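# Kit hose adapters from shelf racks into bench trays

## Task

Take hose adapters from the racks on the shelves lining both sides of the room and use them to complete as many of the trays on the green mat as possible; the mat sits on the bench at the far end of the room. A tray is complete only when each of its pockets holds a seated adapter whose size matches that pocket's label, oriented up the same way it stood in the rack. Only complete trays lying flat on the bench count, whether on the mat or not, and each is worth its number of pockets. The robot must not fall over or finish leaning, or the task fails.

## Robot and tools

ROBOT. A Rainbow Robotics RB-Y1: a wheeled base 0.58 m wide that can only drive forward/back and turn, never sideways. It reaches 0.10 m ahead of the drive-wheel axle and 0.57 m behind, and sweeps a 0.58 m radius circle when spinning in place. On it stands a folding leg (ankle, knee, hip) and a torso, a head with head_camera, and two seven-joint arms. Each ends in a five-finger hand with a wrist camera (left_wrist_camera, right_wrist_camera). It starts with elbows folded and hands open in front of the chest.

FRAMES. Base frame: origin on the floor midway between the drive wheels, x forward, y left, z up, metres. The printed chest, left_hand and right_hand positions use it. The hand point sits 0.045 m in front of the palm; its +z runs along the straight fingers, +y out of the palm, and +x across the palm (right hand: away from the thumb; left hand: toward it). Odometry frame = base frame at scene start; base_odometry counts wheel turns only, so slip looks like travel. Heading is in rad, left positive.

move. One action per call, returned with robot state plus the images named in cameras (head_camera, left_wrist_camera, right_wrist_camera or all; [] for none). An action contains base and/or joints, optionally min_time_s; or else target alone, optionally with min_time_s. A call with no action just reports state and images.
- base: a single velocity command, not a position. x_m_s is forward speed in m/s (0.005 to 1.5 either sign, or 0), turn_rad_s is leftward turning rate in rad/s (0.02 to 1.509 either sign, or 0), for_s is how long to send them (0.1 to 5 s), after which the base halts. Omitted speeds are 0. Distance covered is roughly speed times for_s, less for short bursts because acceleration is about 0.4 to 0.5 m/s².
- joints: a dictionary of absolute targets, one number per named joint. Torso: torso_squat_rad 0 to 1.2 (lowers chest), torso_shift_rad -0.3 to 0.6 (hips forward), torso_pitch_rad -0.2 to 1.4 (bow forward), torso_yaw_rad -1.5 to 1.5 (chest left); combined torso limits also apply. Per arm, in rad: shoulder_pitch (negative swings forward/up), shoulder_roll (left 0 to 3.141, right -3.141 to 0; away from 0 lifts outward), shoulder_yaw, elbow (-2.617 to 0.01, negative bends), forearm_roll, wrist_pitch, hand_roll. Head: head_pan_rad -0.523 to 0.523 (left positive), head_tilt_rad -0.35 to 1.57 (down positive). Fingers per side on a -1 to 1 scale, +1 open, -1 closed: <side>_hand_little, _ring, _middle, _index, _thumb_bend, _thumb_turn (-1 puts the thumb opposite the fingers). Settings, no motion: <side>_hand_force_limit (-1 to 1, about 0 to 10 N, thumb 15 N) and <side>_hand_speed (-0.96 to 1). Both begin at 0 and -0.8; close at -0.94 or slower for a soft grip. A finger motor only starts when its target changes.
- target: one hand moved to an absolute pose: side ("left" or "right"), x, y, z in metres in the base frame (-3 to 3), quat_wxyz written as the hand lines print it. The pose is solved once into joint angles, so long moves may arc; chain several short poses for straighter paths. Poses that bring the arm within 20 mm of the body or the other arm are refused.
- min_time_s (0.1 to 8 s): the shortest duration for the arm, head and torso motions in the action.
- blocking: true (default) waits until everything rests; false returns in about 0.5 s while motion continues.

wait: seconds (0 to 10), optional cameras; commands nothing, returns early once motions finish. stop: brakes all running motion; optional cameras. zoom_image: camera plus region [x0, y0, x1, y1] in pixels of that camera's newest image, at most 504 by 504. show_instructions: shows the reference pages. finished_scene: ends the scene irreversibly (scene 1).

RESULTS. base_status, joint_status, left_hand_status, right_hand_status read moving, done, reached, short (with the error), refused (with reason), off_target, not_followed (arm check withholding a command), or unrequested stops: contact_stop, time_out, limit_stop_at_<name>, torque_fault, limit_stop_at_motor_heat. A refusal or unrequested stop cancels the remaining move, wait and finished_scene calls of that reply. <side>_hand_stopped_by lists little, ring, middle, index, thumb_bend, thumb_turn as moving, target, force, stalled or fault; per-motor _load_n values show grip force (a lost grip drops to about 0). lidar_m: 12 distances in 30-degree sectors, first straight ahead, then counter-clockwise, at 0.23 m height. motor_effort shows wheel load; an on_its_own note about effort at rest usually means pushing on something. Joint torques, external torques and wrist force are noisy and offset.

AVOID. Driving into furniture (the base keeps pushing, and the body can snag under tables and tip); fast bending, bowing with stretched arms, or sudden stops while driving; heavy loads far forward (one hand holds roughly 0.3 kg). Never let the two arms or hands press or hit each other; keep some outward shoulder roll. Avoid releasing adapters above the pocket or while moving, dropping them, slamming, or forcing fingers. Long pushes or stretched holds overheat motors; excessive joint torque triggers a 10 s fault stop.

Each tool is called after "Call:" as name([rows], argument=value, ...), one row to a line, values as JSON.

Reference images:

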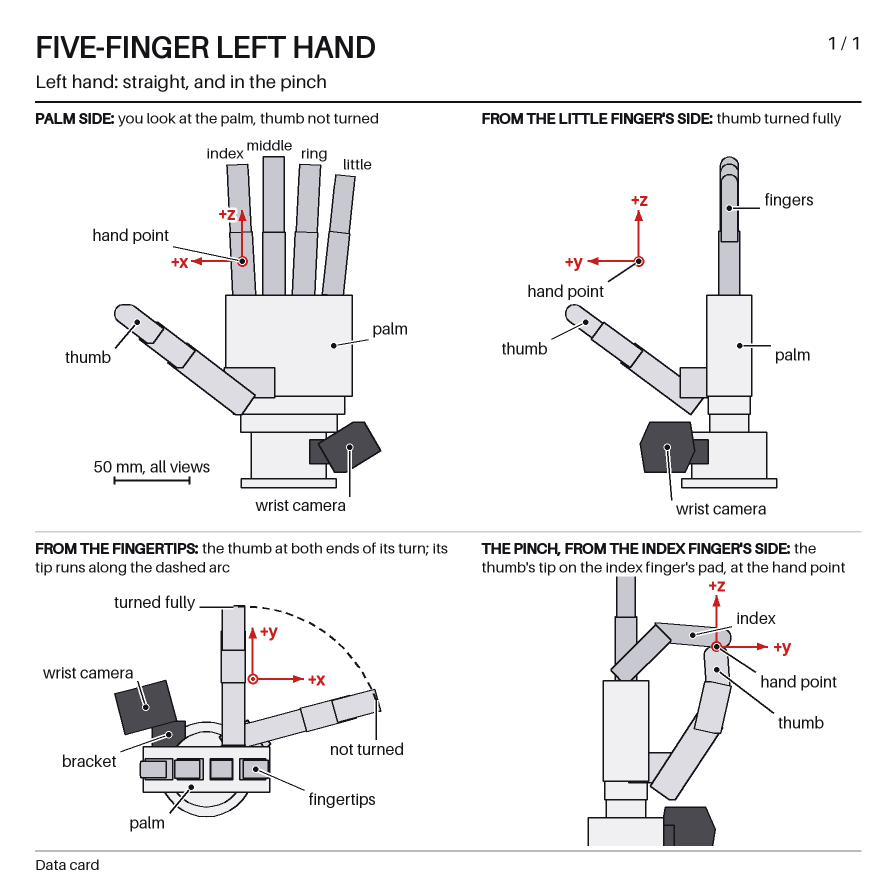

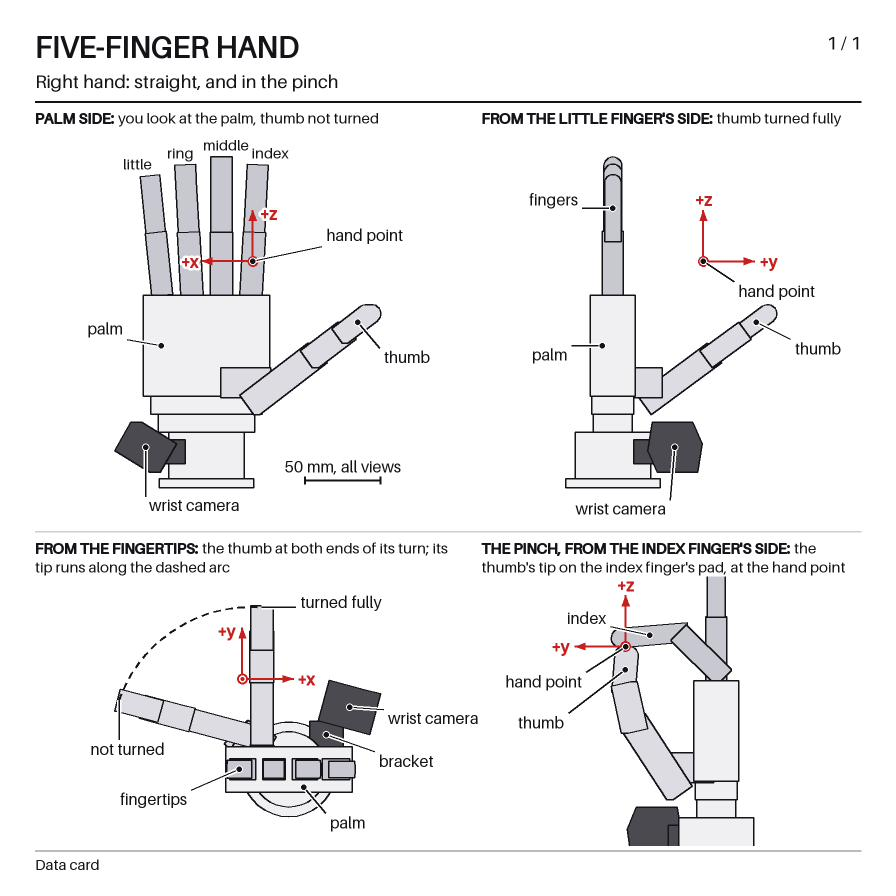

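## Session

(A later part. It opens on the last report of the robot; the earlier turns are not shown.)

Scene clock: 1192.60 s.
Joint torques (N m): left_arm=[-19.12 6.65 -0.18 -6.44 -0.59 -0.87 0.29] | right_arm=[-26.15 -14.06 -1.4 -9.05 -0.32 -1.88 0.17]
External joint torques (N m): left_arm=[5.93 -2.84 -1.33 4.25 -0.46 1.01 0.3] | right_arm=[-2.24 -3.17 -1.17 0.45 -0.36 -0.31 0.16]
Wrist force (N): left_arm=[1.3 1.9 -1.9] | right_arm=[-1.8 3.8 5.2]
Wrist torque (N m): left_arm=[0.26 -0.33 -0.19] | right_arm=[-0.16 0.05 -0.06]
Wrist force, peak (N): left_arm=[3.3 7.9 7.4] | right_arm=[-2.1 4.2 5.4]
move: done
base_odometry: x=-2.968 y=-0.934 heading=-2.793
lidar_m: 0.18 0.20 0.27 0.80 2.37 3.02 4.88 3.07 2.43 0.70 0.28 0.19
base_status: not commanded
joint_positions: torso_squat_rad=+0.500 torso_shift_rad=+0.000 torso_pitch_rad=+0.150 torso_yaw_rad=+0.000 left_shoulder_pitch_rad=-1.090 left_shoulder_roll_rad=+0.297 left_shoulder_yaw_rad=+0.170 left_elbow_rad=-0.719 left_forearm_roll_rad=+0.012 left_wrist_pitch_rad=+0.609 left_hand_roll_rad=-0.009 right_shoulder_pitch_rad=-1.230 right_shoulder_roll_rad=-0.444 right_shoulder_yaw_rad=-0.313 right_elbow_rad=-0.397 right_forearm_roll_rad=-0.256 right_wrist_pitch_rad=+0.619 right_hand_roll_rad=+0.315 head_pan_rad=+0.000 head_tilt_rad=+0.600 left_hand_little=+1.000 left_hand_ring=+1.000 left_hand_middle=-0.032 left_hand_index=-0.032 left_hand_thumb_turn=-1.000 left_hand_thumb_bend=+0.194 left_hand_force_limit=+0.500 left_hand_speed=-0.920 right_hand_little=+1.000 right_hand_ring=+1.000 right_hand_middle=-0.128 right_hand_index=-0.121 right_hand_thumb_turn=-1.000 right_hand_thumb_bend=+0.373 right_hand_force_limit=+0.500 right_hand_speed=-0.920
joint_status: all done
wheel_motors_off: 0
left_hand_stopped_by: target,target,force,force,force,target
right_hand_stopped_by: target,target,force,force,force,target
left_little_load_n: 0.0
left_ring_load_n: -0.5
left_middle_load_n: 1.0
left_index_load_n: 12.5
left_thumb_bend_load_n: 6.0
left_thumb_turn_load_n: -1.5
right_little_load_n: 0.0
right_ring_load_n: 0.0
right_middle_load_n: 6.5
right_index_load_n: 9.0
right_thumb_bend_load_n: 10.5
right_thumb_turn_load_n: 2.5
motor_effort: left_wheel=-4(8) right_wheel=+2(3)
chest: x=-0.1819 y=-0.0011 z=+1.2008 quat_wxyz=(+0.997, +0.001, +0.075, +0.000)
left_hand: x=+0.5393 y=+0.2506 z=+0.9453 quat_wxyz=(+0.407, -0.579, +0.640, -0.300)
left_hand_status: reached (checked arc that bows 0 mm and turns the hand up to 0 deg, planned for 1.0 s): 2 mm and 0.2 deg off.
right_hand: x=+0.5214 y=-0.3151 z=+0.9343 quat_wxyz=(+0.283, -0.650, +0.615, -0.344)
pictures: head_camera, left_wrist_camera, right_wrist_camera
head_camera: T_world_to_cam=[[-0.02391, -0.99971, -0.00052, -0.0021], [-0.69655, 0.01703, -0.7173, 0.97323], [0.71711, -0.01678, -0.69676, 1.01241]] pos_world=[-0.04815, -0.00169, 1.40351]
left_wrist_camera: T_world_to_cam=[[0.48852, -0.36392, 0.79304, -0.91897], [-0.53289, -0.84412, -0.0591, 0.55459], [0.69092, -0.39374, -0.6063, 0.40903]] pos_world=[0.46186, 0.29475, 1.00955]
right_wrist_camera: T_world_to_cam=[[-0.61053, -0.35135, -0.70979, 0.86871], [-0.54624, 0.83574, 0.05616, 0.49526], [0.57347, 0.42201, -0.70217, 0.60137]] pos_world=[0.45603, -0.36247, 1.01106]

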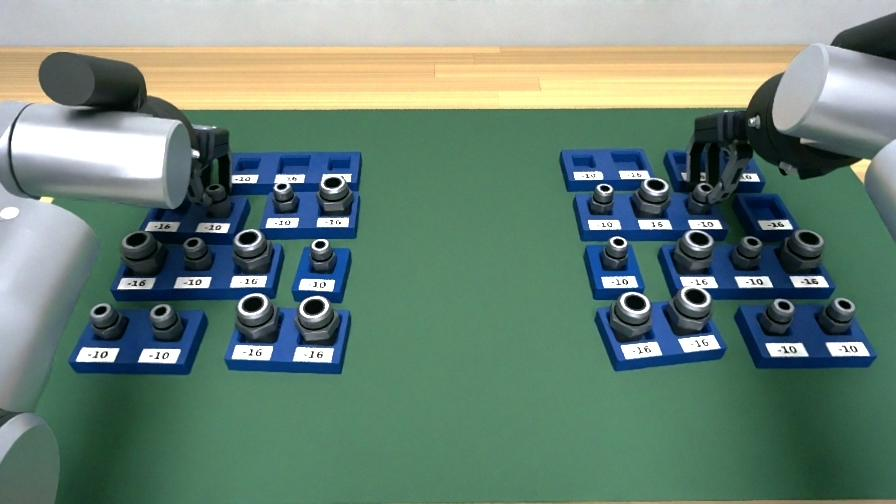

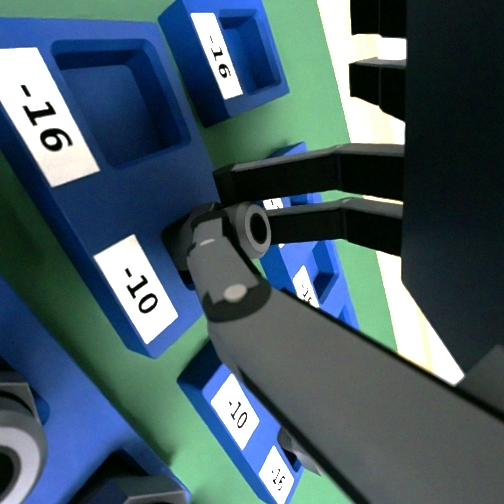

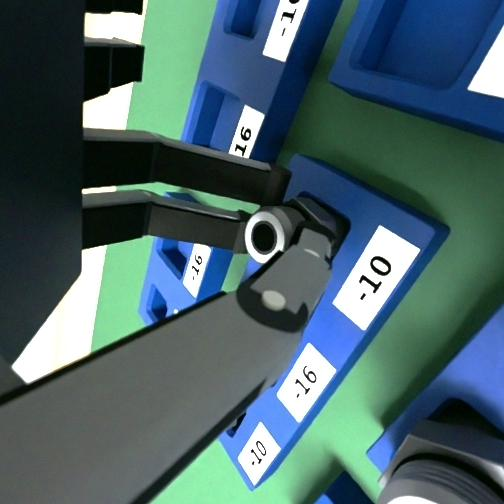

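Call:
move(target={"side":"left","x":0.5385,"y":0.2508,"z":0.949,"quat_wxyz":[0.4056,-0.5792,0.6409,-0.2989]}, min_time_s=0.8)

Call:
move(target={"side":"left","x":0.5378,"y":0.2518,"z":0.9465,"quat_wxyz":[0.4056,-0.5792,0.6409,-0.2989]}, min_time_s=0.8)

Call:
move(target={"side":"left","x":0.5378,"y":0.2518,"z":0.9445,"quat_wxyz":[0.4056,-0.5792,0.6409,-0.2989]}, min_time_s=0.8, cameras=["head_camera"])

Call:
zoom_image(camera="head_camera", region=[195, 180, 245, 230])

Scene clock: 1194.57 s.
Joint torques (N m): left_arm=[-20.13 10.96 1.94 -12.04 0.05 -1.53 -0.2] | right_arm=[-26.24 -13.97 -1.14 -8.85 -0.31 -1.78 0.22]
External joint torques (N m): left_arm=[4.92 1.46 0.75 -1.35 0.18 0.34 -0.18] | right_arm=[-2.33 -3.08 -0.9 0.65 -0.34 -0.22 0.21]
Wrist force (N): left_arm=[3.1 7.5 7.3] | right_arm=[-1.6 3.6 4.5]
Wrist torque (N m): left_arm=[0.32 -0.29 -0.42] | right_arm=[-0.17 0.07 -0.07]
Wrist force, peak (N): left_arm=[3.2 8.0 7.6] | right_arm=[-2.7 4.3 5.6]
move: done
base_odometry: x=-2.968 y=-0.934 heading=-2.793
lidar_m: 0.18 0.19 0.27 0.80 2.38 3.01 4.88 3.08 2.43 0.72 0.26 0.19
base_status: not commanded
joint_positions: torso_squat_rad=+0.500 torso_shift_rad=+0.000 torso_pitch_rad=+0.150 torso_yaw_rad=+0.000 left_shoulder_pitch_rad=-1.090 left_shoulder_roll_rad=+0.299 left_shoulder_yaw_rad=+0.170 left_elbow_rad=-0.736 left_forearm_roll_rad=+0.017 left_wrist_pitch_rad=+0.629 left_hand_roll_rad=-0.013 right_shoulder_pitch_rad=-1.230 right_shoulder_roll_rad=-0.444 right_shoulder_yaw_rad=-0.313 right_elbow_rad=-0.397 right_forearm_roll_rad=-0.256 right_wrist_pitch_rad=+0.619 right_hand_roll_rad=+0.315 head_pan_rad=+0.000 head_tilt_rad=+0.600 left_hand_little=+1.000 left_hand_ring=+1.000 left_hand_middle=-0.032 left_hand_index=-0.032 left_hand_thumb_turn=-1.000 left_hand_thumb_bend=+0.194 left_hand_force_limit=+0.500 left_hand_speed=-0.920 right_hand_little=+1.000 right_hand_ring=+1.000 right_hand_middle=-0.128 right_hand_index=-0.121 right_hand_thumb_turn=-1.000 right_hand_thumb_bend=+0.373 right_hand_force_limit=+0.500 right_hand_speed=-0.920
joint_status: all done
wheel_motors_off: 0
left_hand_stopped_by: target,target,force,force,force,target
right_hand_stopped_by: target,target,force,force,force,target
left_little_load_n: 0.0
left_ring_load_n: 0.0
left_middle_load_n: 1.0
left_index_load_n: 13.5
left_thumb_bend_load_n: 6.5
left_thumb_turn_load_n: 0.0
right_little_load_n: 0.0
right_ring_load_n: 0.0
right_middle_load_n: 6.0
right_index_load_n: 9.0
right_thumb_bend_load_n: 10.5
right_thumb_turn_load_n: 2.5
motor_effort: left_wheel=-4(7) right_wheel=+2(3)
chest: x=-0.1819 y=-0.0011 z=+1.2008 quat_wxyz=(+0.997, +0.001, +0.075, +0.000)
left_hand: x=+0.5388 y=+0.2505 z=+0.9491 quat_wxyz=(+0.406, -0.579, +0.641, -0.299)
left_hand_status: reached (checked arc that bows 0 mm and turns the hand up to 0 deg, planned for 0.8 s): 0 mm and 0.0 deg off.
right_hand: x=+0.5214 y=-0.3151 z=+0.9343 quat_wxyz=(+0.283, -0.650, +0.615, -0.344)
pictures: none

Scene clock: 1195.70 s.
Joint torques (N m): left_arm=[-19.78 10.55 1.86 -11.98 -0.01 -1.96 -0.23] | right_arm=[-25.98 -14.27 -1.41 -9.07 -0.27 -1.85 0.26]
External joint torques (N m): left_arm=[5.21 1.06 0.67 -1.29 0.12 -0.08 -0.22] | right_arm=[-2.07 -3.39 -1.18 0.43 -0.3 -0.29 0.25]
Wrist force (N): left_arm=[3.2 7.3 7.1] | right_arm=[-2.2 3.5 4.5]
Wrist torque (N m): left_arm=[0.31 -0.25 -0.42] | right_arm=[-0.17 0.17 -0.13]
Wrist force, peak (N): left_arm=[3.4 7.8 7.8] | right_arm=[-1.4 4.4 5.3]
move: done
base_odometry: x=-2.968 y=-0.934 heading=-2.793
lidar_m: 0.18 0.19 0.28 0.79 2.38 3.02 4.88 3.09 2.43 0.71 0.27 0.19
base_status: not commanded
joint_positions: torso_squat_rad=+0.500 torso_shift_rad=+0.000 torso_pitch_rad=+0.150 torso_yaw_rad=+0.000 left_shoulder_pitch_rad=-1.083 left_shoulder_roll_rad=+0.299 left_shoulder_yaw_rad=+0.170 left_elbow_rad=-0.739 left_forearm_roll_rad=+0.019 left_wrist_pitch_rad=+0.626 left_hand_roll_rad=-0.015 right_shoulder_pitch_rad=-1.230 right_shoulder_roll_rad=-0.444 right_shoulder_yaw_rad=-0.313 right_elbow_rad=-0.397 right_forearm_roll_rad=-0.256 right_wrist_pitch_rad=+0.619 right_hand_roll_rad=+0.315 head_pan_rad=+0.000 head_tilt_rad=+0.600 left_hand_little=+1.000 left_hand_ring=+1.000 left_hand_middle=-0.032 left_hand_index=-0.032 left_hand_thumb_turn=-1.000 left_hand_thumb_bend=+0.194 left_hand_force_limit=+0.500 left_hand_speed=-0.920 right_hand_little=+1.000 right_hand_ring=+1.000 right_hand_middle=-0.128 right_hand_index=-0.121 right_hand_thumb_turn=-1.000 right_hand_thumb_bend=+0.373 right_hand_force_limit=+0.500 right_hand_speed=-0.920
joint_status: all done
wheel_motors_off: 0
left_hand_stopped_by: target,target,force,force,force,target
right_hand_stopped_by: target,target,force,force,force,target
left_little_load_n: 0.0
left_ring_load_n: 0.0
left_middle_load_n: 1.0
left_index_load_n: 13.5
left_thumb_bend_load_n: 6.5
left_thumb_turn_load_n: 0.0
right_little_load_n: 0.0
right_ring_load_n: 0.0
right_middle_load_n: 6.0
right_index_load_n: 9.0
right_thumb_bend_load_n: 10.5
right_thumb_turn_load_n: 2.5
motor_effort: left_wheel=-5(6) right_wheel=+2(3)
chest: x=-0.1819 y=-0.0011 z=+1.2008 quat_wxyz=(+0.997, +0.001, +0.075, +0.000)
left_hand: x=+0.5379 y=+0.2516 z=+0.9468 quat_wxyz=(+0.406, -0.579, +0.641, -0.299)
left_hand_status: reached (checked arc that bows 0 mm and turns the hand up to 0 deg, planned for 0.8 s): 0 mm and 0.0 deg off.
right_hand: x=+0.5214 y=-0.3151 z=+0.9343 quat_wxyz=(+0.283, -0.650, +0.615, -0.344)
pictures: none

Scene clock: 1196.83 s.
Joint torques (N m): left_arm=[-19.49 8.37 1.55 -7.16 -0.77 -0.91 0.25] | right_arm=[-26.12 -14.2 -1.2 -8.81 -0.26 -1.91 0.11]
External joint torques (N m): left_arm=[5.5 -1.14 0.37 3.53 -0.64 0.96 0.27] | right_arm=[-2.21 -3.32 -0.97 0.69 -0.3 -0.35 0.1]
Wrist force (N): left_arm=[3.0 2.7 2.5] | right_arm=[-1.6 3.8 4.8]
Wrist torque (N m): left_arm=[0.29 -0.30 -0.22] | right_arm=[-0.14 0.08 -0.10]
Wrist force, peak (N): left_arm=[3.5 7.5 7.4] | right_arm=[-1.9 3.9 5.8]
move: done
base_odometry: x=-2.968 y=-0.934 heading=-2.793
lidar_m: 0.18 0.19 0.27 0.79 2.37 3.02 4.87 3.07 2.44 0.71 0.26 0.19
base_status: not commanded
joint_positions: torso_squat_rad=+0.500 torso_shift_rad=+0.000 torso_pitch_rad=+0.150 torso_yaw_rad=+0.000 left_shoulder_pitch_rad=-1.083 left_shoulder_roll_rad=+0.299 left_shoulder_yaw_rad=+0.170 left_elbow_rad=-0.733 left_forearm_roll_rad=+0.018 left_wrist_pitch_rad=+0.618 left_hand_roll_rad=-0.014 right_shoulder_pitch_rad=-1.230 right_shoulder_roll_rad=-0.444 right_shoulder_yaw_rad=-0.313 right_elbow_rad=-0.397 right_forearm_roll_rad=-0.256 right_wrist_pitch_rad=+0.619 right_hand_roll_rad=+0.315 head_pan_rad=+0.000 head_tilt_rad=+0.600 left_hand_little=+1.000 left_hand_ring=+1.000 left_hand_middle=-0.032 left_hand_index=-0.032 left_hand_thumb_turn=-1.000 left_hand_thumb_bend=+0.194 left_hand_force_limit=+0.500 left_hand_speed=-0.920 right_hand_little=+1.000 right_hand_ring=+1.000 right_hand_middle=-0.128 right_hand_index=-0.121 right_hand_thumb_turn=-1.000 right_hand_thumb_bend=+0.373 right_hand_force_limit=+0.500 right_hand_speed=-0.920
joint_status: all done
wheel_motors_off: 0
left_hand_stopped_by: target,target,force,force,force,target
right_hand_stopped_by: target,target,force,force,force,target
left_little_load_n: 0.0
left_ring_load_n: 0.0
left_middle_load_n: 1.0
left_index_load_n: 13.5
left_thumb_bend_load_n: 6.0
left_thumb_turn_load_n: 0.0
right_little_load_n: 0.0
right_ring_load_n: 0.0
right_middle_load_n: 6.0
right_index_load_n: 9.0
right_thumb_bend_load_n: 10.5
right_thumb_turn_load_n: 2.5
motor_effort: left_wheel=-3(7) right_wheel=+2(3)
chest: x=-0.1819 y=-0.0011 z=+1.2008 quat_wxyz=(+0.997, +0.001, +0.075, +0.000)
left_hand: x=+0.5383 y=+0.2519 z=+0.9457 quat_wxyz=(+0.406, -0.579, +0.641, -0.299)
left_hand_status: reached (checked arc that bows 0 mm and turns the hand up to 0 deg, planned for 0.8 s): 1 mm and 0.1 deg off.
right_hand: x=+0.5214 y=-0.3151 z=+0.9343 quat_wxyz=(+0.283, -0.650, +0.615, -0.344)
head_camera: T_world_to_cam=[[-0.02391, -0.99971, -0.00052, -0.0021], [-0.69655, 0.01703, -0.7173, 0.97323], [0.71711, -0.01678, -0.69676, 1.01241]] pos_world=[-0.04815, -0.00169, 1.40351]

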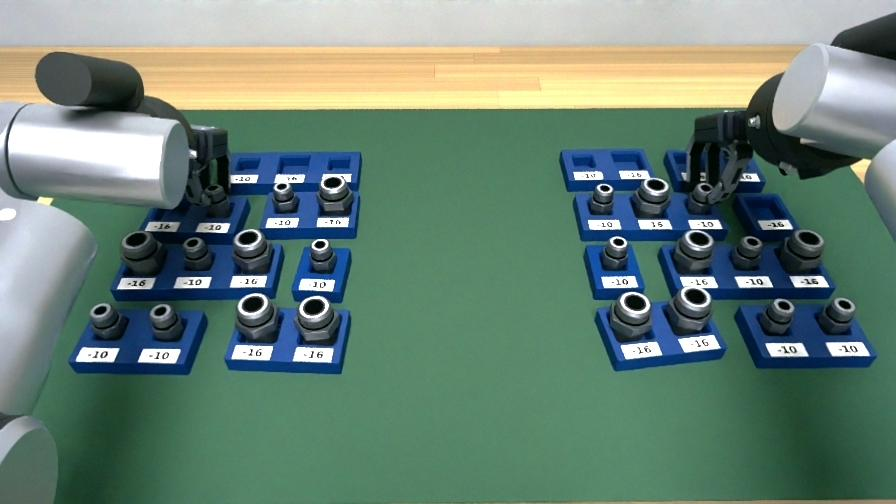

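Scaled by 10.080 from the camera's image (finer frame: 1280x720).

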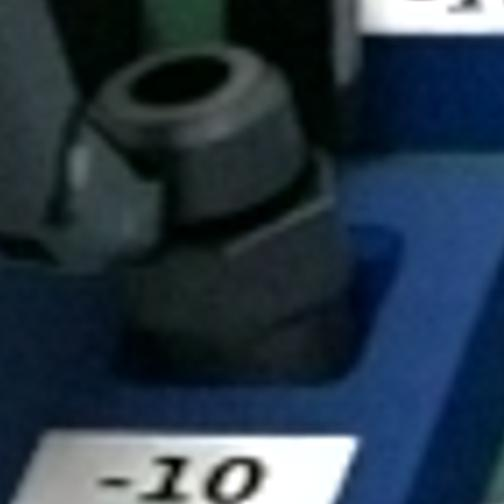

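Call:
wait(seconds=0.1, cameras=["all"])

Call:
zoom_image(camera="left_wrist_camera", region=[90, 140, 290, 320])

Call:
zoom_image(camera="right_wrist_camera", region=[220, 140, 420, 320])

Scene clock: 1198.80 s.
Joint torques (N m): left_arm=[-19.4 8.17 1.2 -6.97 -0.66 -0.99 0.37] | right_arm=[-25.98 -13.98 -1.18 -9.01 -0.27 -1.91 0.18]
External joint torques (N m): left_arm=[5.59 -1.33 0.02 3.72 -0.53 0.89 0.39] | right_arm=[-2.07 -3.09 -0.94 0.49 -0.31 -0.35 0.17]
Wrist force (N): left_arm=[2.8 2.1 1.2] | right_arm=[-1.9 3.4 5.0]
Wrist torque (N m): left_arm=[0.30 -0.35 -0.20] | right_arm=[-0.24 0.10 -0.14]
Wrist force, peak (N): left_arm=[3.4 3.2 2.4] | right_arm=[-1.9 4.4 5.2]
base_odometry: x=-2.968 y=-0.934 heading=-2.793
lidar_m: 0.18 0.19 0.27 0.80 2.39 3.02 4.87 3.06 2.43 0.72 0.28 0.19
base_status: not commanded
joint_positions: torso_squat_rad=+0.500 torso_shift_rad=+0.000 torso_pitch_rad=+0.150 torso_yaw_rad=+0.000 left_shoulder_pitch_rad=-1.083 left_shoulder_roll_rad=+0.299 left_shoulder_yaw_rad=+0.170 left_elbow_rad=-0.733 left_forearm_roll_rad=+0.018 left_wrist_pitch_rad=+0.618 left_hand_roll_rad=-0.014 right_shoulder_pitch_rad=-1.230 right_shoulder_roll_rad=-0.444 right_shoulder_yaw_rad=-0.313 right_elbow_rad=-0.397 right_forearm_roll_rad=-0.256 right_wrist_pitch_rad=+0.619 right_hand_roll_rad=+0.315 head_pan_rad=+0.000 head_tilt_rad=+0.600 left_hand_little=+1.000 left_hand_ring=+1.000 left_hand_middle=-0.032 left_hand_index=-0.032 left_hand_thumb_turn=-1.000 left_hand_thumb_bend=+0.194 left_hand_force_limit=+0.500 left_hand_speed=-0.920 right_hand_little=+1.000 right_hand_ring=+1.000 right_hand_middle=-0.128 right_hand_index=-0.121 right_hand_thumb_turn=-1.000 right_hand_thumb_bend=+0.373 right_hand_force_limit=+0.500 right_hand_speed=-0.920
joint_status: all done
wheel_motors_off: 0
left_hand_stopped_by: target,target,force,force,force,target
right_hand_stopped_by: target,target,force,force,force,target
left_little_load_n: 0.0
left_ring_load_n: 0.0
left_middle_load_n: 1.0
left_index_load_n: 13.5
left_thumb_bend_load_n: 6.0
left_thumb_turn_load_n: 0.0
right_little_load_n: 0.0
right_ring_load_n: 0.0
right_middle_load_n: 6.5
right_index_load_n: 8.5
right_thumb_bend_load_n: 10.5
right_thumb_turn_load_n: 2.5
motor_effort: left_wheel=-4(7) right_wheel=+3(3)
chest: x=-0.1819 y=-0.0011 z=+1.2008 quat_wxyz=(+0.997, +0.001, +0.075, +0.000)
left_hand: x=+0.5383 y=+0.2519 z=+0.9457 quat_wxyz=(+0.406, -0.579, +0.641, -0.299)
left_hand_status: reached (checked arc that bows 0 mm and turns the hand up to 0 deg, planned for 0.8 s): 1 mm and 0.1 deg off.
right_hand: x=+0.5214 y=-0.3151 z=+0.9343 quat_wxyz=(+0.283, -0.650, +0.615, -0.344)
wait: 0.10 s; at rest from the start
pictures: head_camera, left_wrist_camera, right_wrist_camera
head_camera: T_world_to_cam=[[-0.02391, -0.99971, -0.00052, -0.0021], [-0.69655, 0.01703, -0.7173, 0.97323], [0.71711, -0.01678, -0.69676, 1.01241]] pos_world=[-0.04815, -0.00169, 1.40351]
left_wrist_camera: T_world_to_cam=[[0.48916, -0.36415, 0.79254, -0.91805], [-0.53333, -0.84388, -0.05856, 0.55477], [0.69013, -0.39404, -0.607, 0.41165]] pos_world=[0.46086, 0.29605, 1.00995]
right_wrist_camera: T_world_to_cam=[[-0.61053, -0.35135, -0.70979, 0.86871], [-0.54624, 0.83574, 0.05616, 0.49526], [0.57347, 0.42201, -0.70217, 0.60137]] pos_world=[0.45603, -0.36247, 1.01106]

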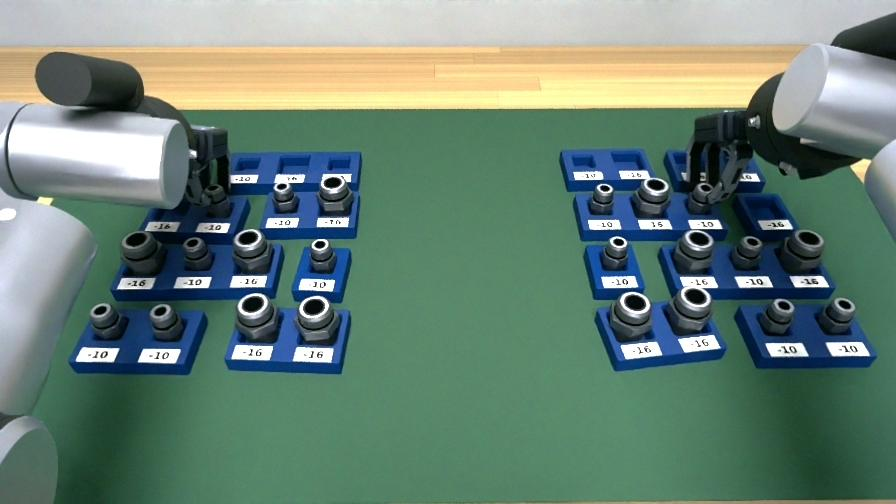

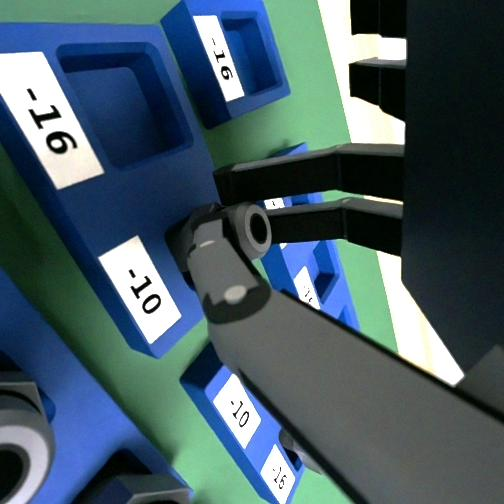

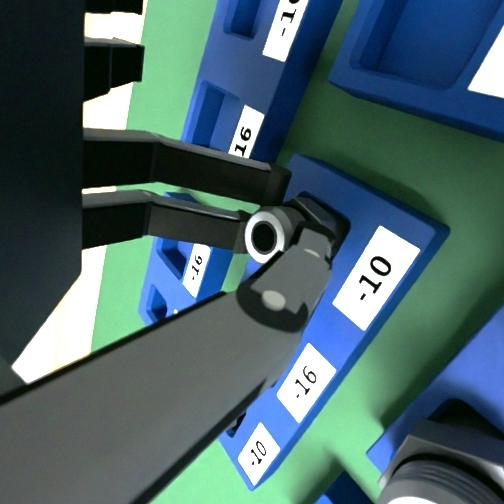

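Scaled by 2.520 from the camera's image (finer frame: 720x720).

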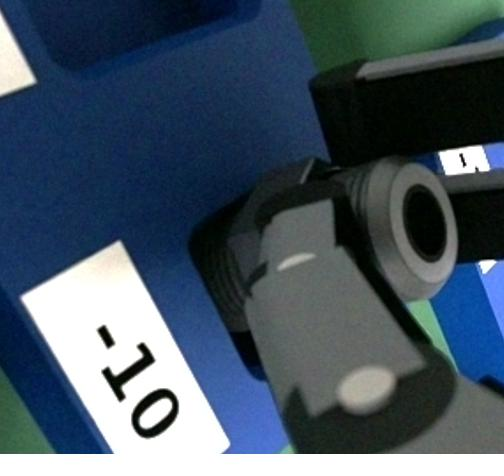

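Scaled by 2.520 from the camera's image (finer frame: 720x720).

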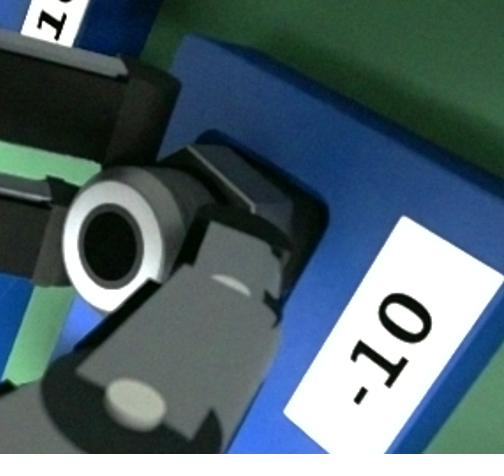

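Call:
move(target={"side":"left","x":0.5378,"y":0.2518,"z":0.949,"quat_wxyz":[0.4056,-0.5792,0.6409,-0.2989]}, min_time_s=0.8)

Call:
move(target={"side":"left","x":0.5405,"y":0.2518,"z":0.949,"quat_wxyz":[0.4056,-0.5792,0.6409,-0.2989]}, min_time_s=0.8, cameras=["all"])

Call:
zoom_image(camera="head_camera", region=[195, 180, 245, 230])

Call:
zoom_image(camera="left_wrist_camera", region=[90, 140, 290, 320])

Scene clock: 1201.27 s.
Joint torques (N m): left_arm=[-22.1 10.51 2.44 -11.98 -0.02 -1.42 -0.3] | right_arm=[-25.99 -14.21 -1.48 -8.87 -0.29 -1.81 0.09]
External joint torques (N m): left_arm=[2.9 1 1.23 -1.29 0.11 0.46 -0.28] | right_arm=[-2.07 -3.32 -1.25 0.63 -0.33 -0.25 0.08]
Wrist force (N): left_arm=[3.2 7.4 7.1] | right_arm=[-2.1 3.5 4.1]
Wrist torque (N m): left_arm=[0.30 -0.28 -0.42] | right_arm=[-0.16 0.18 -0.15]
Wrist force, peak (N): left_arm=[3.4 7.9 7.8] | right_arm=[-2.2 4.0 5.6]
move: done
base_odometry: x=-2.968 y=-0.934 heading=-2.793
lidar_m: 0.18 0.20 0.27 0.80 2.37 3.02 4.88 3.08 2.44 0.73 0.26 0.19
base_status: not commanded
joint_positions: torso_squat_rad=+0.500 torso_shift_rad=+0.000 torso_pitch_rad=+0.150 torso_yaw_rad=+0.000 left_shoulder_pitch_rad=-1.083 left_shoulder_roll_rad=+0.300 left_shoulder_yaw_rad=+0.170 left_elbow_rad=-0.746 left_forearm_roll_rad=+0.020 left_wrist_pitch_rad=+0.634 left_hand_roll_rad=-0.016 right_shoulder_pitch_rad=-1.230 right_shoulder_roll_rad=-0.444 right_shoulder_yaw_rad=-0.313 right_elbow_rad=-0.397 right_forearm_roll_rad=-0.256 right_wrist_pitch_rad=+0.619 right_hand_roll_rad=+0.315 head_pan_rad=+0.000 head_tilt_rad=+0.600 left_hand_little=+1.000 left_hand_ring=+1.000 left_hand_middle=-0.032 left_hand_index=-0.032 left_hand_thumb_turn=-1.000 left_hand_thumb_bend=+0.194 left_hand_force_limit=+0.500 left_hand_speed=-0.920 right_hand_little=+1.000 right_hand_ring=+1.000 right_hand_middle=-0.128 right_hand_index=-0.121 right_hand_thumb_turn=-1.000 right_hand_thumb_bend=+0.373 right_hand_force_limit=+0.500 right_hand_speed=-0.920
joint_status: all done
wheel_motors_off: 0
left_hand_stopped_by: target,target,force,force,force,target
right_hand_stopped_by: target,target,force,force,force,target
left_little_load_n: 0.0
left_ring_load_n: 0.0
left_middle_load_n: 1.0
left_index_load_n: 13.5
left_thumb_bend_load_n: 6.5
left_thumb_turn_load_n: 0.0
right_little_load_n: 0.0
right_ring_load_n: 0.0
right_middle_load_n: 6.0
right_index_load_n: 9.0
right_thumb_bend_load_n: 10.5
right_thumb_turn_load_n: 2.5
motor_effort: left_wheel=-5(6) right_wheel=+2(3)
chest: x=-0.1819 y=-0.0011 z=+1.2008 quat_wxyz=(+0.997, +0.001, +0.075, +0.000)
left_hand: x=+0.5379 y=+0.2516 z=+0.9489 quat_wxyz=(+0.405, -0.579, +0.641, -0.299)
left_hand_status: reached (checked arc that bows 0 mm and turns the hand up to 0 deg, planned for 0.8 s): 0 mm and 0.0 deg off.
right_hand: x=+0.5214 y=-0.3151 z=+0.9343 quat_wxyz=(+0.283, -0.650, +0.615, -0.344)
pictures: none

Scene clock: 1202.40 s.
Joint torques (N m): left_arm=[-23.37 11.63 2.59 -10.31 0 -1.73 -0.1] | right_arm=[-26.17 -14.28 -1.16 -8.79 -0.19 -1.93 0.07]
External joint torques (N m): left_arm=[1.77 2.06 1.42 0.38 0.13 0.15 -0.09] | right_arm=[-2.25 -3.4 -0.93 0.71 -0.22 -0.37 0.06]
Wrist force (N): left_arm=[3.3 7.5 7.2] | right_arm=[-1.8 3.4 5.0]
Wrist torque (N m): left_arm=[0.26 -0.30 -0.33] | right_arm=[-0.22 0.05 -0.10]
Wrist force, peak (N): left_arm=[3.6 7.9 7.8] | right_arm=[-1.9 4.3 5.1]
move: done
base_odometry: x=-2.968 y=-0.934 heading=-2.793
lidar_m: 0.18 0.19 0.27 0.81 2.38 3.03 4.87 3.06 2.44 0.72 0.27 0.19
base_status: not commanded
joint_positions: torso_squat_rad=+0.500 torso_shift_rad=+0.000 torso_pitch_rad=+0.150 torso_yaw_rad=+0.000 left_shoulder_pitch_rad=-1.099 left_shoulder_roll_rad=+0.302 left_shoulder_yaw_rad=+0.170 left_elbow_rad=-0.715 left_forearm_roll_rad=+0.020 left_wrist_pitch_rad=+0.618 left_hand_roll_rad=-0.016 right_shoulder_pitch_rad=-1.230 right_shoulder_roll_rad=-0.444 right_shoulder_yaw_rad=-0.313 right_elbow_rad=-0.397 right_forearm_roll_rad=-0.256 right_wrist_pitch_rad=+0.619 right_hand_roll_rad=+0.315 head_pan_rad=+0.000 head_tilt_rad=+0.600 left_hand_little=+1.000 left_hand_ring=+1.000 left_hand_middle=-0.032 left_hand_index=-0.032 left_hand_thumb_turn=-1.000 left_hand_thumb_bend=+0.194 left_hand_force_limit=+0.500 left_hand_speed=-0.920 right_hand_little=+1.000 right_hand_ring=+1.000 right_hand_middle=-0.128 right_hand_index=-0.121 right_hand_thumb_turn=-1.000 right_hand_thumb_bend=+0.373 right_hand_force_limit=+0.500 right_hand_speed=-0.920
joint_status: all done
wheel_motors_off: 0
left_hand_stopped_by: target,target,force,force,force,target
right_hand_stopped_by: target,target,force,force,force,target
left_little_load_n: 0.0
left_ring_load_n: 0.0
left_middle_load_n: 1.0
left_index_load_n: 13.5
left_thumb_bend_load_n: 6.5
left_thumb_turn_load_n: -0.5
right_little_load_n: 0.0
right_ring_load_n: 0.0
right_middle_load_n: 6.0
right_index_load_n: 9.0
right_thumb_bend_load_n: 10.5
right_thumb_turn_load_n: 2.5
motor_effort: left_wheel=-6(7) right_wheel=+2(3)
chest: x=-0.1819 y=-0.0011 z=+1.2008 quat_wxyz=(+0.997, +0.001, +0.075, +0.000)
left_hand: x=+0.5402 y=+0.2516 z=+0.9490 quat_wxyz=(+0.406, -0.579, +0.641, -0.299)
left_hand_status: reached (checked arc that bows 1 mm and turns the hand up to 0 deg, planned for 0.8 s): 0 mm and 0.0 deg off.
right_hand: x=+0.5214 y=-0.3151 z=+0.9343 quat_wxyz=(+0.283, -0.650, +0.615, -0.344)
pictures: head_camera, left_wrist_camera, right_wrist_camera
head_camera: T_world_to_cam=[[-0.02391, -0.99971, -0.00052, -0.0021], [-0.6966, 0.01703, -0.71725, 0.97316], [0.71706, -0.01678, -0.69681, 1.01248]] pos_world=[-0.04815, -0.00169, 1.40351]
left_wrist_camera: T_world_to_cam=[[0.49027, -0.36413, 0.79187, -0.92176], [-0.53341, -0.84388, -0.05779, 0.55518], [0.68928, -0.39406, -0.60795, 0.41361]] pos_world=[0.46295, 0.29585, 1.01345]
right_wrist_camera: T_world_to_cam=[[-0.61053, -0.35135, -0.70979, 0.86871], [-0.54624, 0.83574, 0.05616, 0.49526], [0.57347, 0.42201, -0.70217, 0.60137]] pos_world=[0.45603, -0.36247, 1.01106]

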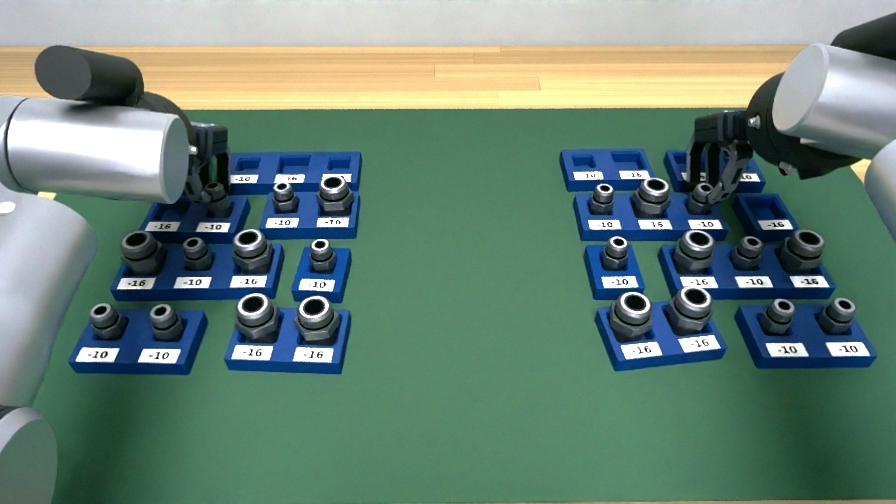

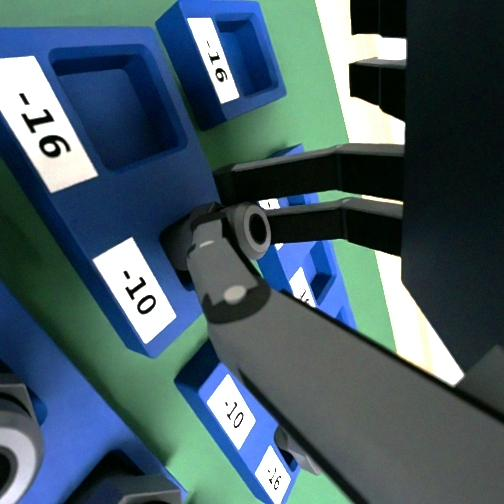

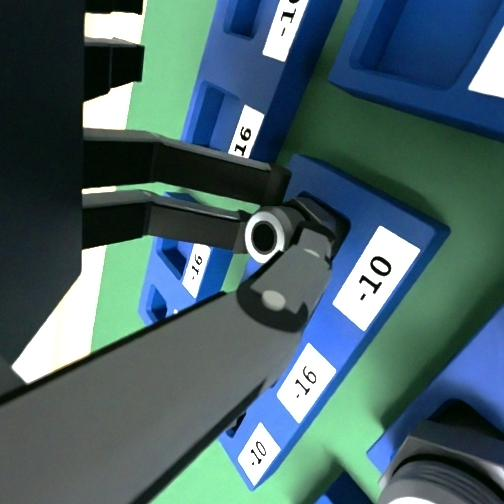

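Scaled by 10.080 from the camera's image (finer frame: 1280x720).

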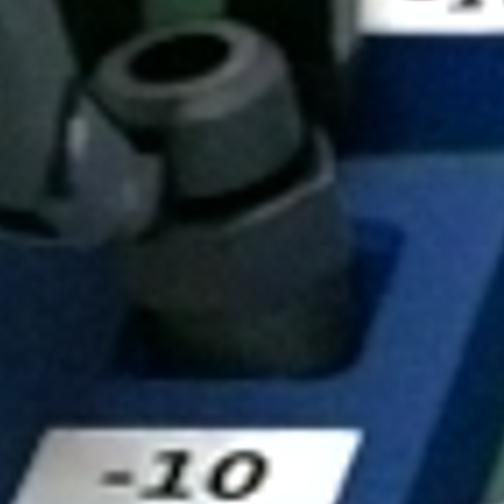

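Scaled by 2.520 from the camera's image (finer frame: 720x720).

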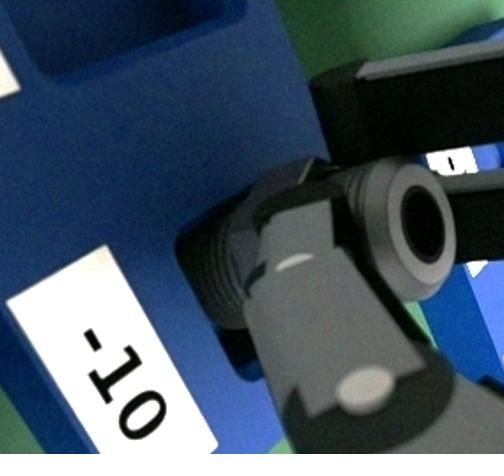

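Call:
zoom_image(camera="head_camera", region=[225, 145, 265, 185])

Call:
zoom_image(camera="head_camera", region=[190, 175, 260, 245])

Scaled by 12.600 from the camera's image (finer frame: 1280x720).

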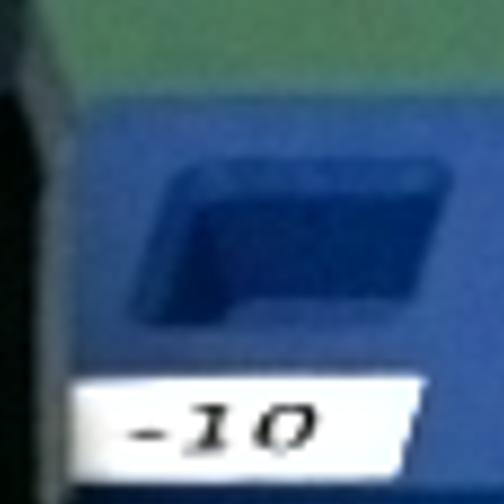

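Scaled by 7.200 from the camera's image (finer frame: 1280x720).

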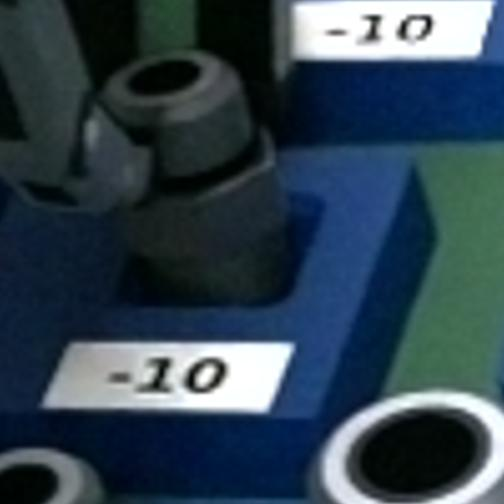

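Call:
move(target={"side":"left","x":0.539,"y":0.2522,"z":0.9495,"quat_wxyz":[0.4056,-0.5792,0.6409,-0.2989]}, min_time_s=0.8, cameras=["head_camera"])

Call:
zoom_image(camera="head_camera", region=[195, 180, 245, 230])

Call:
move(target={"side":"left","x":0.539,"y":0.2522,"z":0.945,"quat_wxyz":[0.4056,-0.5792,0.6409,-0.2989]}, min_time_s=1.0, cameras=["head_camera"])

Call:
zoom_image(camera="head_camera", region=[195, 180, 245, 230])

Scene clock: 1206.23 s.
Joint torques (N m): left_arm=[-20.59 10.79 2.1 -12.05 -0.01 -1.55 -0.25] | right_arm=[-25.98 -14.13 -1.41 -8.93 -0.17 -1.9 0.1]
External joint torques (N m): left_arm=[4.49 1.23 0.91 -1.36 0.12 0.33 -0.23] | right_arm=[-2.07 -3.24 -1.18 0.57 -0.2 -0.34 0.09]
Wrist force (N): left_arm=[3.5 7.2 7.1] | right_arm=[-1.8 3.7 4.5]
Wrist torque (N m): left_arm=[0.31 -0.28 -0.42] | right_arm=[-0.12 0.11 -0.10]
Wrist force, peak (N): left_arm=[3.3 7.9 7.8] | right_arm=[-1.9 4.2 5.6]
move: done
base_odometry: x=-2.968 y=-0.934 heading=-2.793
lidar_m: 0.18 0.20 0.25 0.80 2.38 3.03 4.87 3.07 2.44 0.71 0.27 0.19
base_status: not commanded
joint_positions: torso_squat_rad=+0.500 torso_shift_rad=+0.000 torso_pitch_rad=+0.150 torso_yaw_rad=+0.000 left_shoulder_pitch_rad=-1.092 left_shoulder_roll_rad=+0.302 left_shoulder_yaw_rad=+0.170 left_elbow_rad=-0.732 left_forearm_roll_rad=+0.022 left_wrist_pitch_rad=+0.628 left_hand_roll_rad=-0.017 right_shoulder_pitch_rad=-1.230 right_shoulder_roll_rad=-0.444 right_shoulder_yaw_rad=-0.313 right_elbow_rad=-0.397 right_forearm_roll_rad=-0.256 right_wrist_pitch_rad=+0.619 right_hand_roll_rad=+0.315 head_pan_rad=+0.000 head_tilt_rad=+0.600 left_hand_little=+1.000 left_hand_ring=+1.000 left_hand_middle=-0.032 left_hand_index=-0.032 left_hand_thumb_turn=-1.000 left_hand_thumb_bend=+0.194 left_hand_force_limit=+0.500 left_hand_speed=-0.920 right_hand_little=+1.000 right_hand_ring=+1.000 right_hand_middle=-0.128 right_hand_index=-0.121 right_hand_thumb_turn=-1.000 right_hand_thumb_bend=+0.373 right_hand_force_limit=+0.500 right_hand_speed=-0.920
joint_status: all done
wheel_motors_off: 0
left_hand_stopped_by: target,target,force,force,force,target
right_hand_stopped_by: target,target,force,force,force,target
left_little_load_n: 0.0
left_ring_load_n: -0.5
left_middle_load_n: 1.0
left_index_load_n: 13.5
left_thumb_bend_load_n: 7.0
left_thumb_turn_load_n: 0.0
right_little_load_n: 0.0
right_ring_load_n: 0.0
right_middle_load_n: 6.5
right_index_load_n: 9.0
right_thumb_bend_load_n: 10.5
right_thumb_turn_load_n: 2.5
motor_effort: left_wheel=-4(7) right_wheel=+2(3)
chest: x=-0.1819 y=-0.0011 z=+1.2008 quat_wxyz=(+0.997, +0.001, +0.075, +0.000)
left_hand: x=+0.5392 y=+0.2520 z=+0.9498 quat_wxyz=(+0.406, -0.579, +0.641, -0.299)
left_hand_status: reached (checked arc that bows 1 mm and turns the hand up to 0 deg, planned for 0.8 s): 0 mm and 0.0 deg off.
right_hand: x=+0.5214 y=-0.3151 z=+0.9343 quat_wxyz=(+0.283, -0.650, +0.615, -0.344)
head_camera: T_world_to_cam=[[-0.02391, -0.99971, -0.00052, -0.0021], [-0.6966, 0.01703, -0.71725, 0.97316], [0.71706, -0.01678, -0.69681, 1.01248]] pos_world=[-0.04815, -0.00169, 1.40351]

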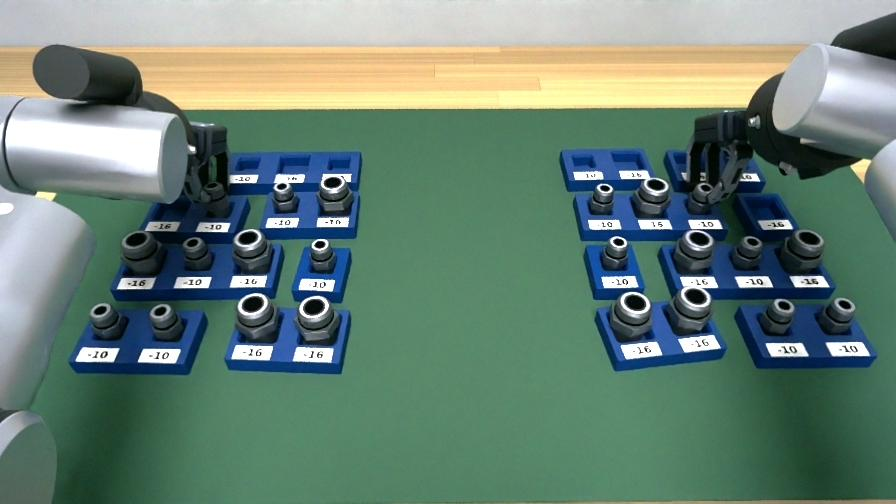

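Scaled by 10.080 from the camera's image (finer frame: 1280x720).

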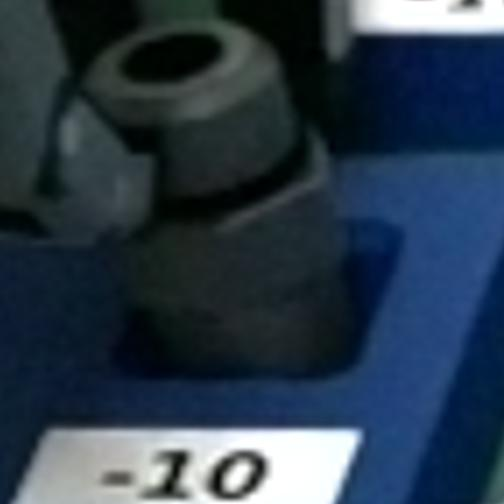

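Scene clock: 1207.57 s.
Joint torques (N m): left_arm=[-19.01 8.38 0.48 -8.72 -0.65 -1.39 0.49] | right_arm=[-26.21 -14.37 -1.17 -8.82 -0.33 -1.81 0.18]
External joint torques (N m): left_arm=[6.05 -1.17 -0.69 1.97 -0.52 0.48 0.51] | right_arm=[-2.3 -3.48 -0.94 0.67 -0.36 -0.25 0.17]
Wrist force (N): left_arm=[3.1 5.0 5.0] | right_arm=[-2.1 3.9 5.1]
Wrist torque (N m): left_arm=[0.31 -0.30 -0.23] | right_arm=[-0.14 0.14 -0.11]
Wrist force, peak (N): left_arm=[3.8 7.7 7.6] | right_arm=[-1.3 4.8 5.1]
move: done
base_odometry: x=-2.968 y=-0.934 heading=-2.793
lidar_m: 0.18 0.20 0.27 0.80 2.38 3.03 4.88 3.07 2.43 0.72 0.27 0.19
base_status: not commanded
joint_positions: torso_squat_rad=+0.500 torso_shift_rad=+0.000 torso_pitch_rad=+0.150 torso_yaw_rad=+0.000 left_shoulder_pitch_rad=-1.091 left_shoulder_roll_rad=+0.301 left_shoulder_yaw_rad=+0.170 left_elbow_rad=-0.719 left_forearm_roll_rad=+0.020 left_wrist_pitch_rad=+0.613 left_hand_roll_rad=-0.015 right_shoulder_pitch_rad=-1.230 right_shoulder_roll_rad=-0.444 right_shoulder_yaw_rad=-0.313 right_elbow_rad=-0.397 right_forearm_roll_rad=-0.256 right_wrist_pitch_rad=+0.619 right_hand_roll_rad=+0.315 head_pan_rad=+0.000 head_tilt_rad=+0.600 left_hand_little=+1.000 left_hand_ring=+1.000 left_hand_middle=-0.032 left_hand_index=-0.032 left_hand_thumb_turn=-1.000 left_hand_thumb_bend=+0.194 left_hand_force_limit=+0.500 left_hand_speed=-0.920 right_hand_little=+1.000 right_hand_ring=+1.000 right_hand_middle=-0.128 right_hand_index=-0.121 right_hand_thumb_turn=-1.000 right_hand_thumb_bend=+0.373 right_hand_force_limit=+0.500 right_hand_speed=-0.920
joint_status: all done
wheel_motors_off: 0
left_hand_stopped_by: target,target,force,force,force,target
right_hand_stopped_by: target,target,force,force,force,target
left_little_load_n: 0.0
left_ring_load_n: 0.0
left_middle_load_n: 1.0
left_index_load_n: 13.5
left_thumb_bend_load_n: 6.5
left_thumb_turn_load_n: -0.5
right_little_load_n: 0.0
right_ring_load_n: 0.0
right_middle_load_n: 6.5
right_index_load_n: 9.0
right_thumb_bend_load_n: 10.5
right_thumb_turn_load_n: 2.5
motor_effort: left_wheel=-3(8) right_wheel=+2(3)
chest: x=-0.1819 y=-0.0011 z=+1.2008 quat_wxyz=(+0.997, +0.001, +0.075, +0.000)
left_hand: x=+0.5393 y=+0.2522 z=+0.9462 quat_wxyz=(+0.406, -0.579, +0.641, -0.299)
left_hand_status: reached (checked arc that bows 0 mm and turns the hand up to 0 deg, planned for 1.0 s): 1 mm and 0.1 deg off.
right_hand: x=+0.5214 y=-0.3151 z=+0.9343 quat_wxyz=(+0.283, -0.650, +0.615, -0.344)
head_camera: T_world_to_cam=[[-0.02391, -0.99971, -0.00052, -0.0021], [-0.6966, 0.01703, -0.71725, 0.97316], [0.71706, -0.01678, -0.69681, 1.01248]] pos_world=[-0.04815, -0.00169, 1.40351]

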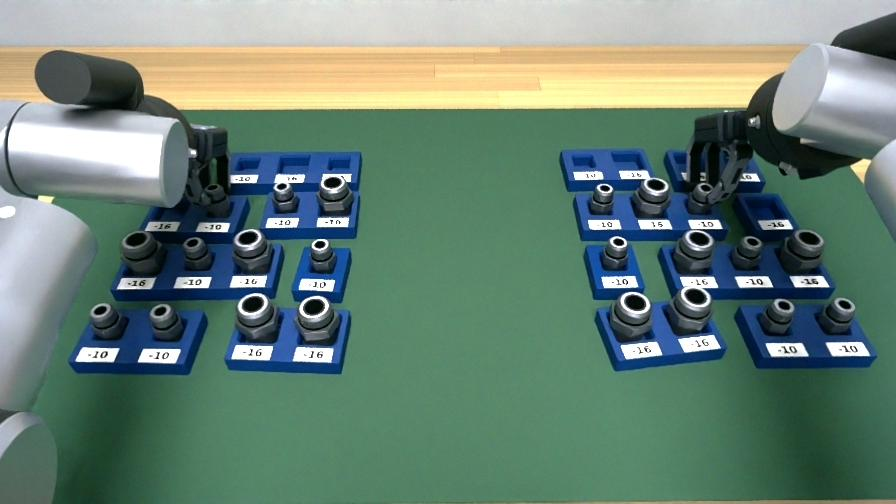

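Scaled by 10.080 from the camera's image (finer frame: 1280x720).

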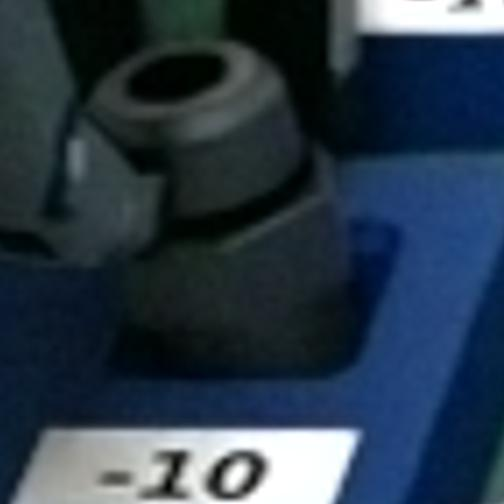

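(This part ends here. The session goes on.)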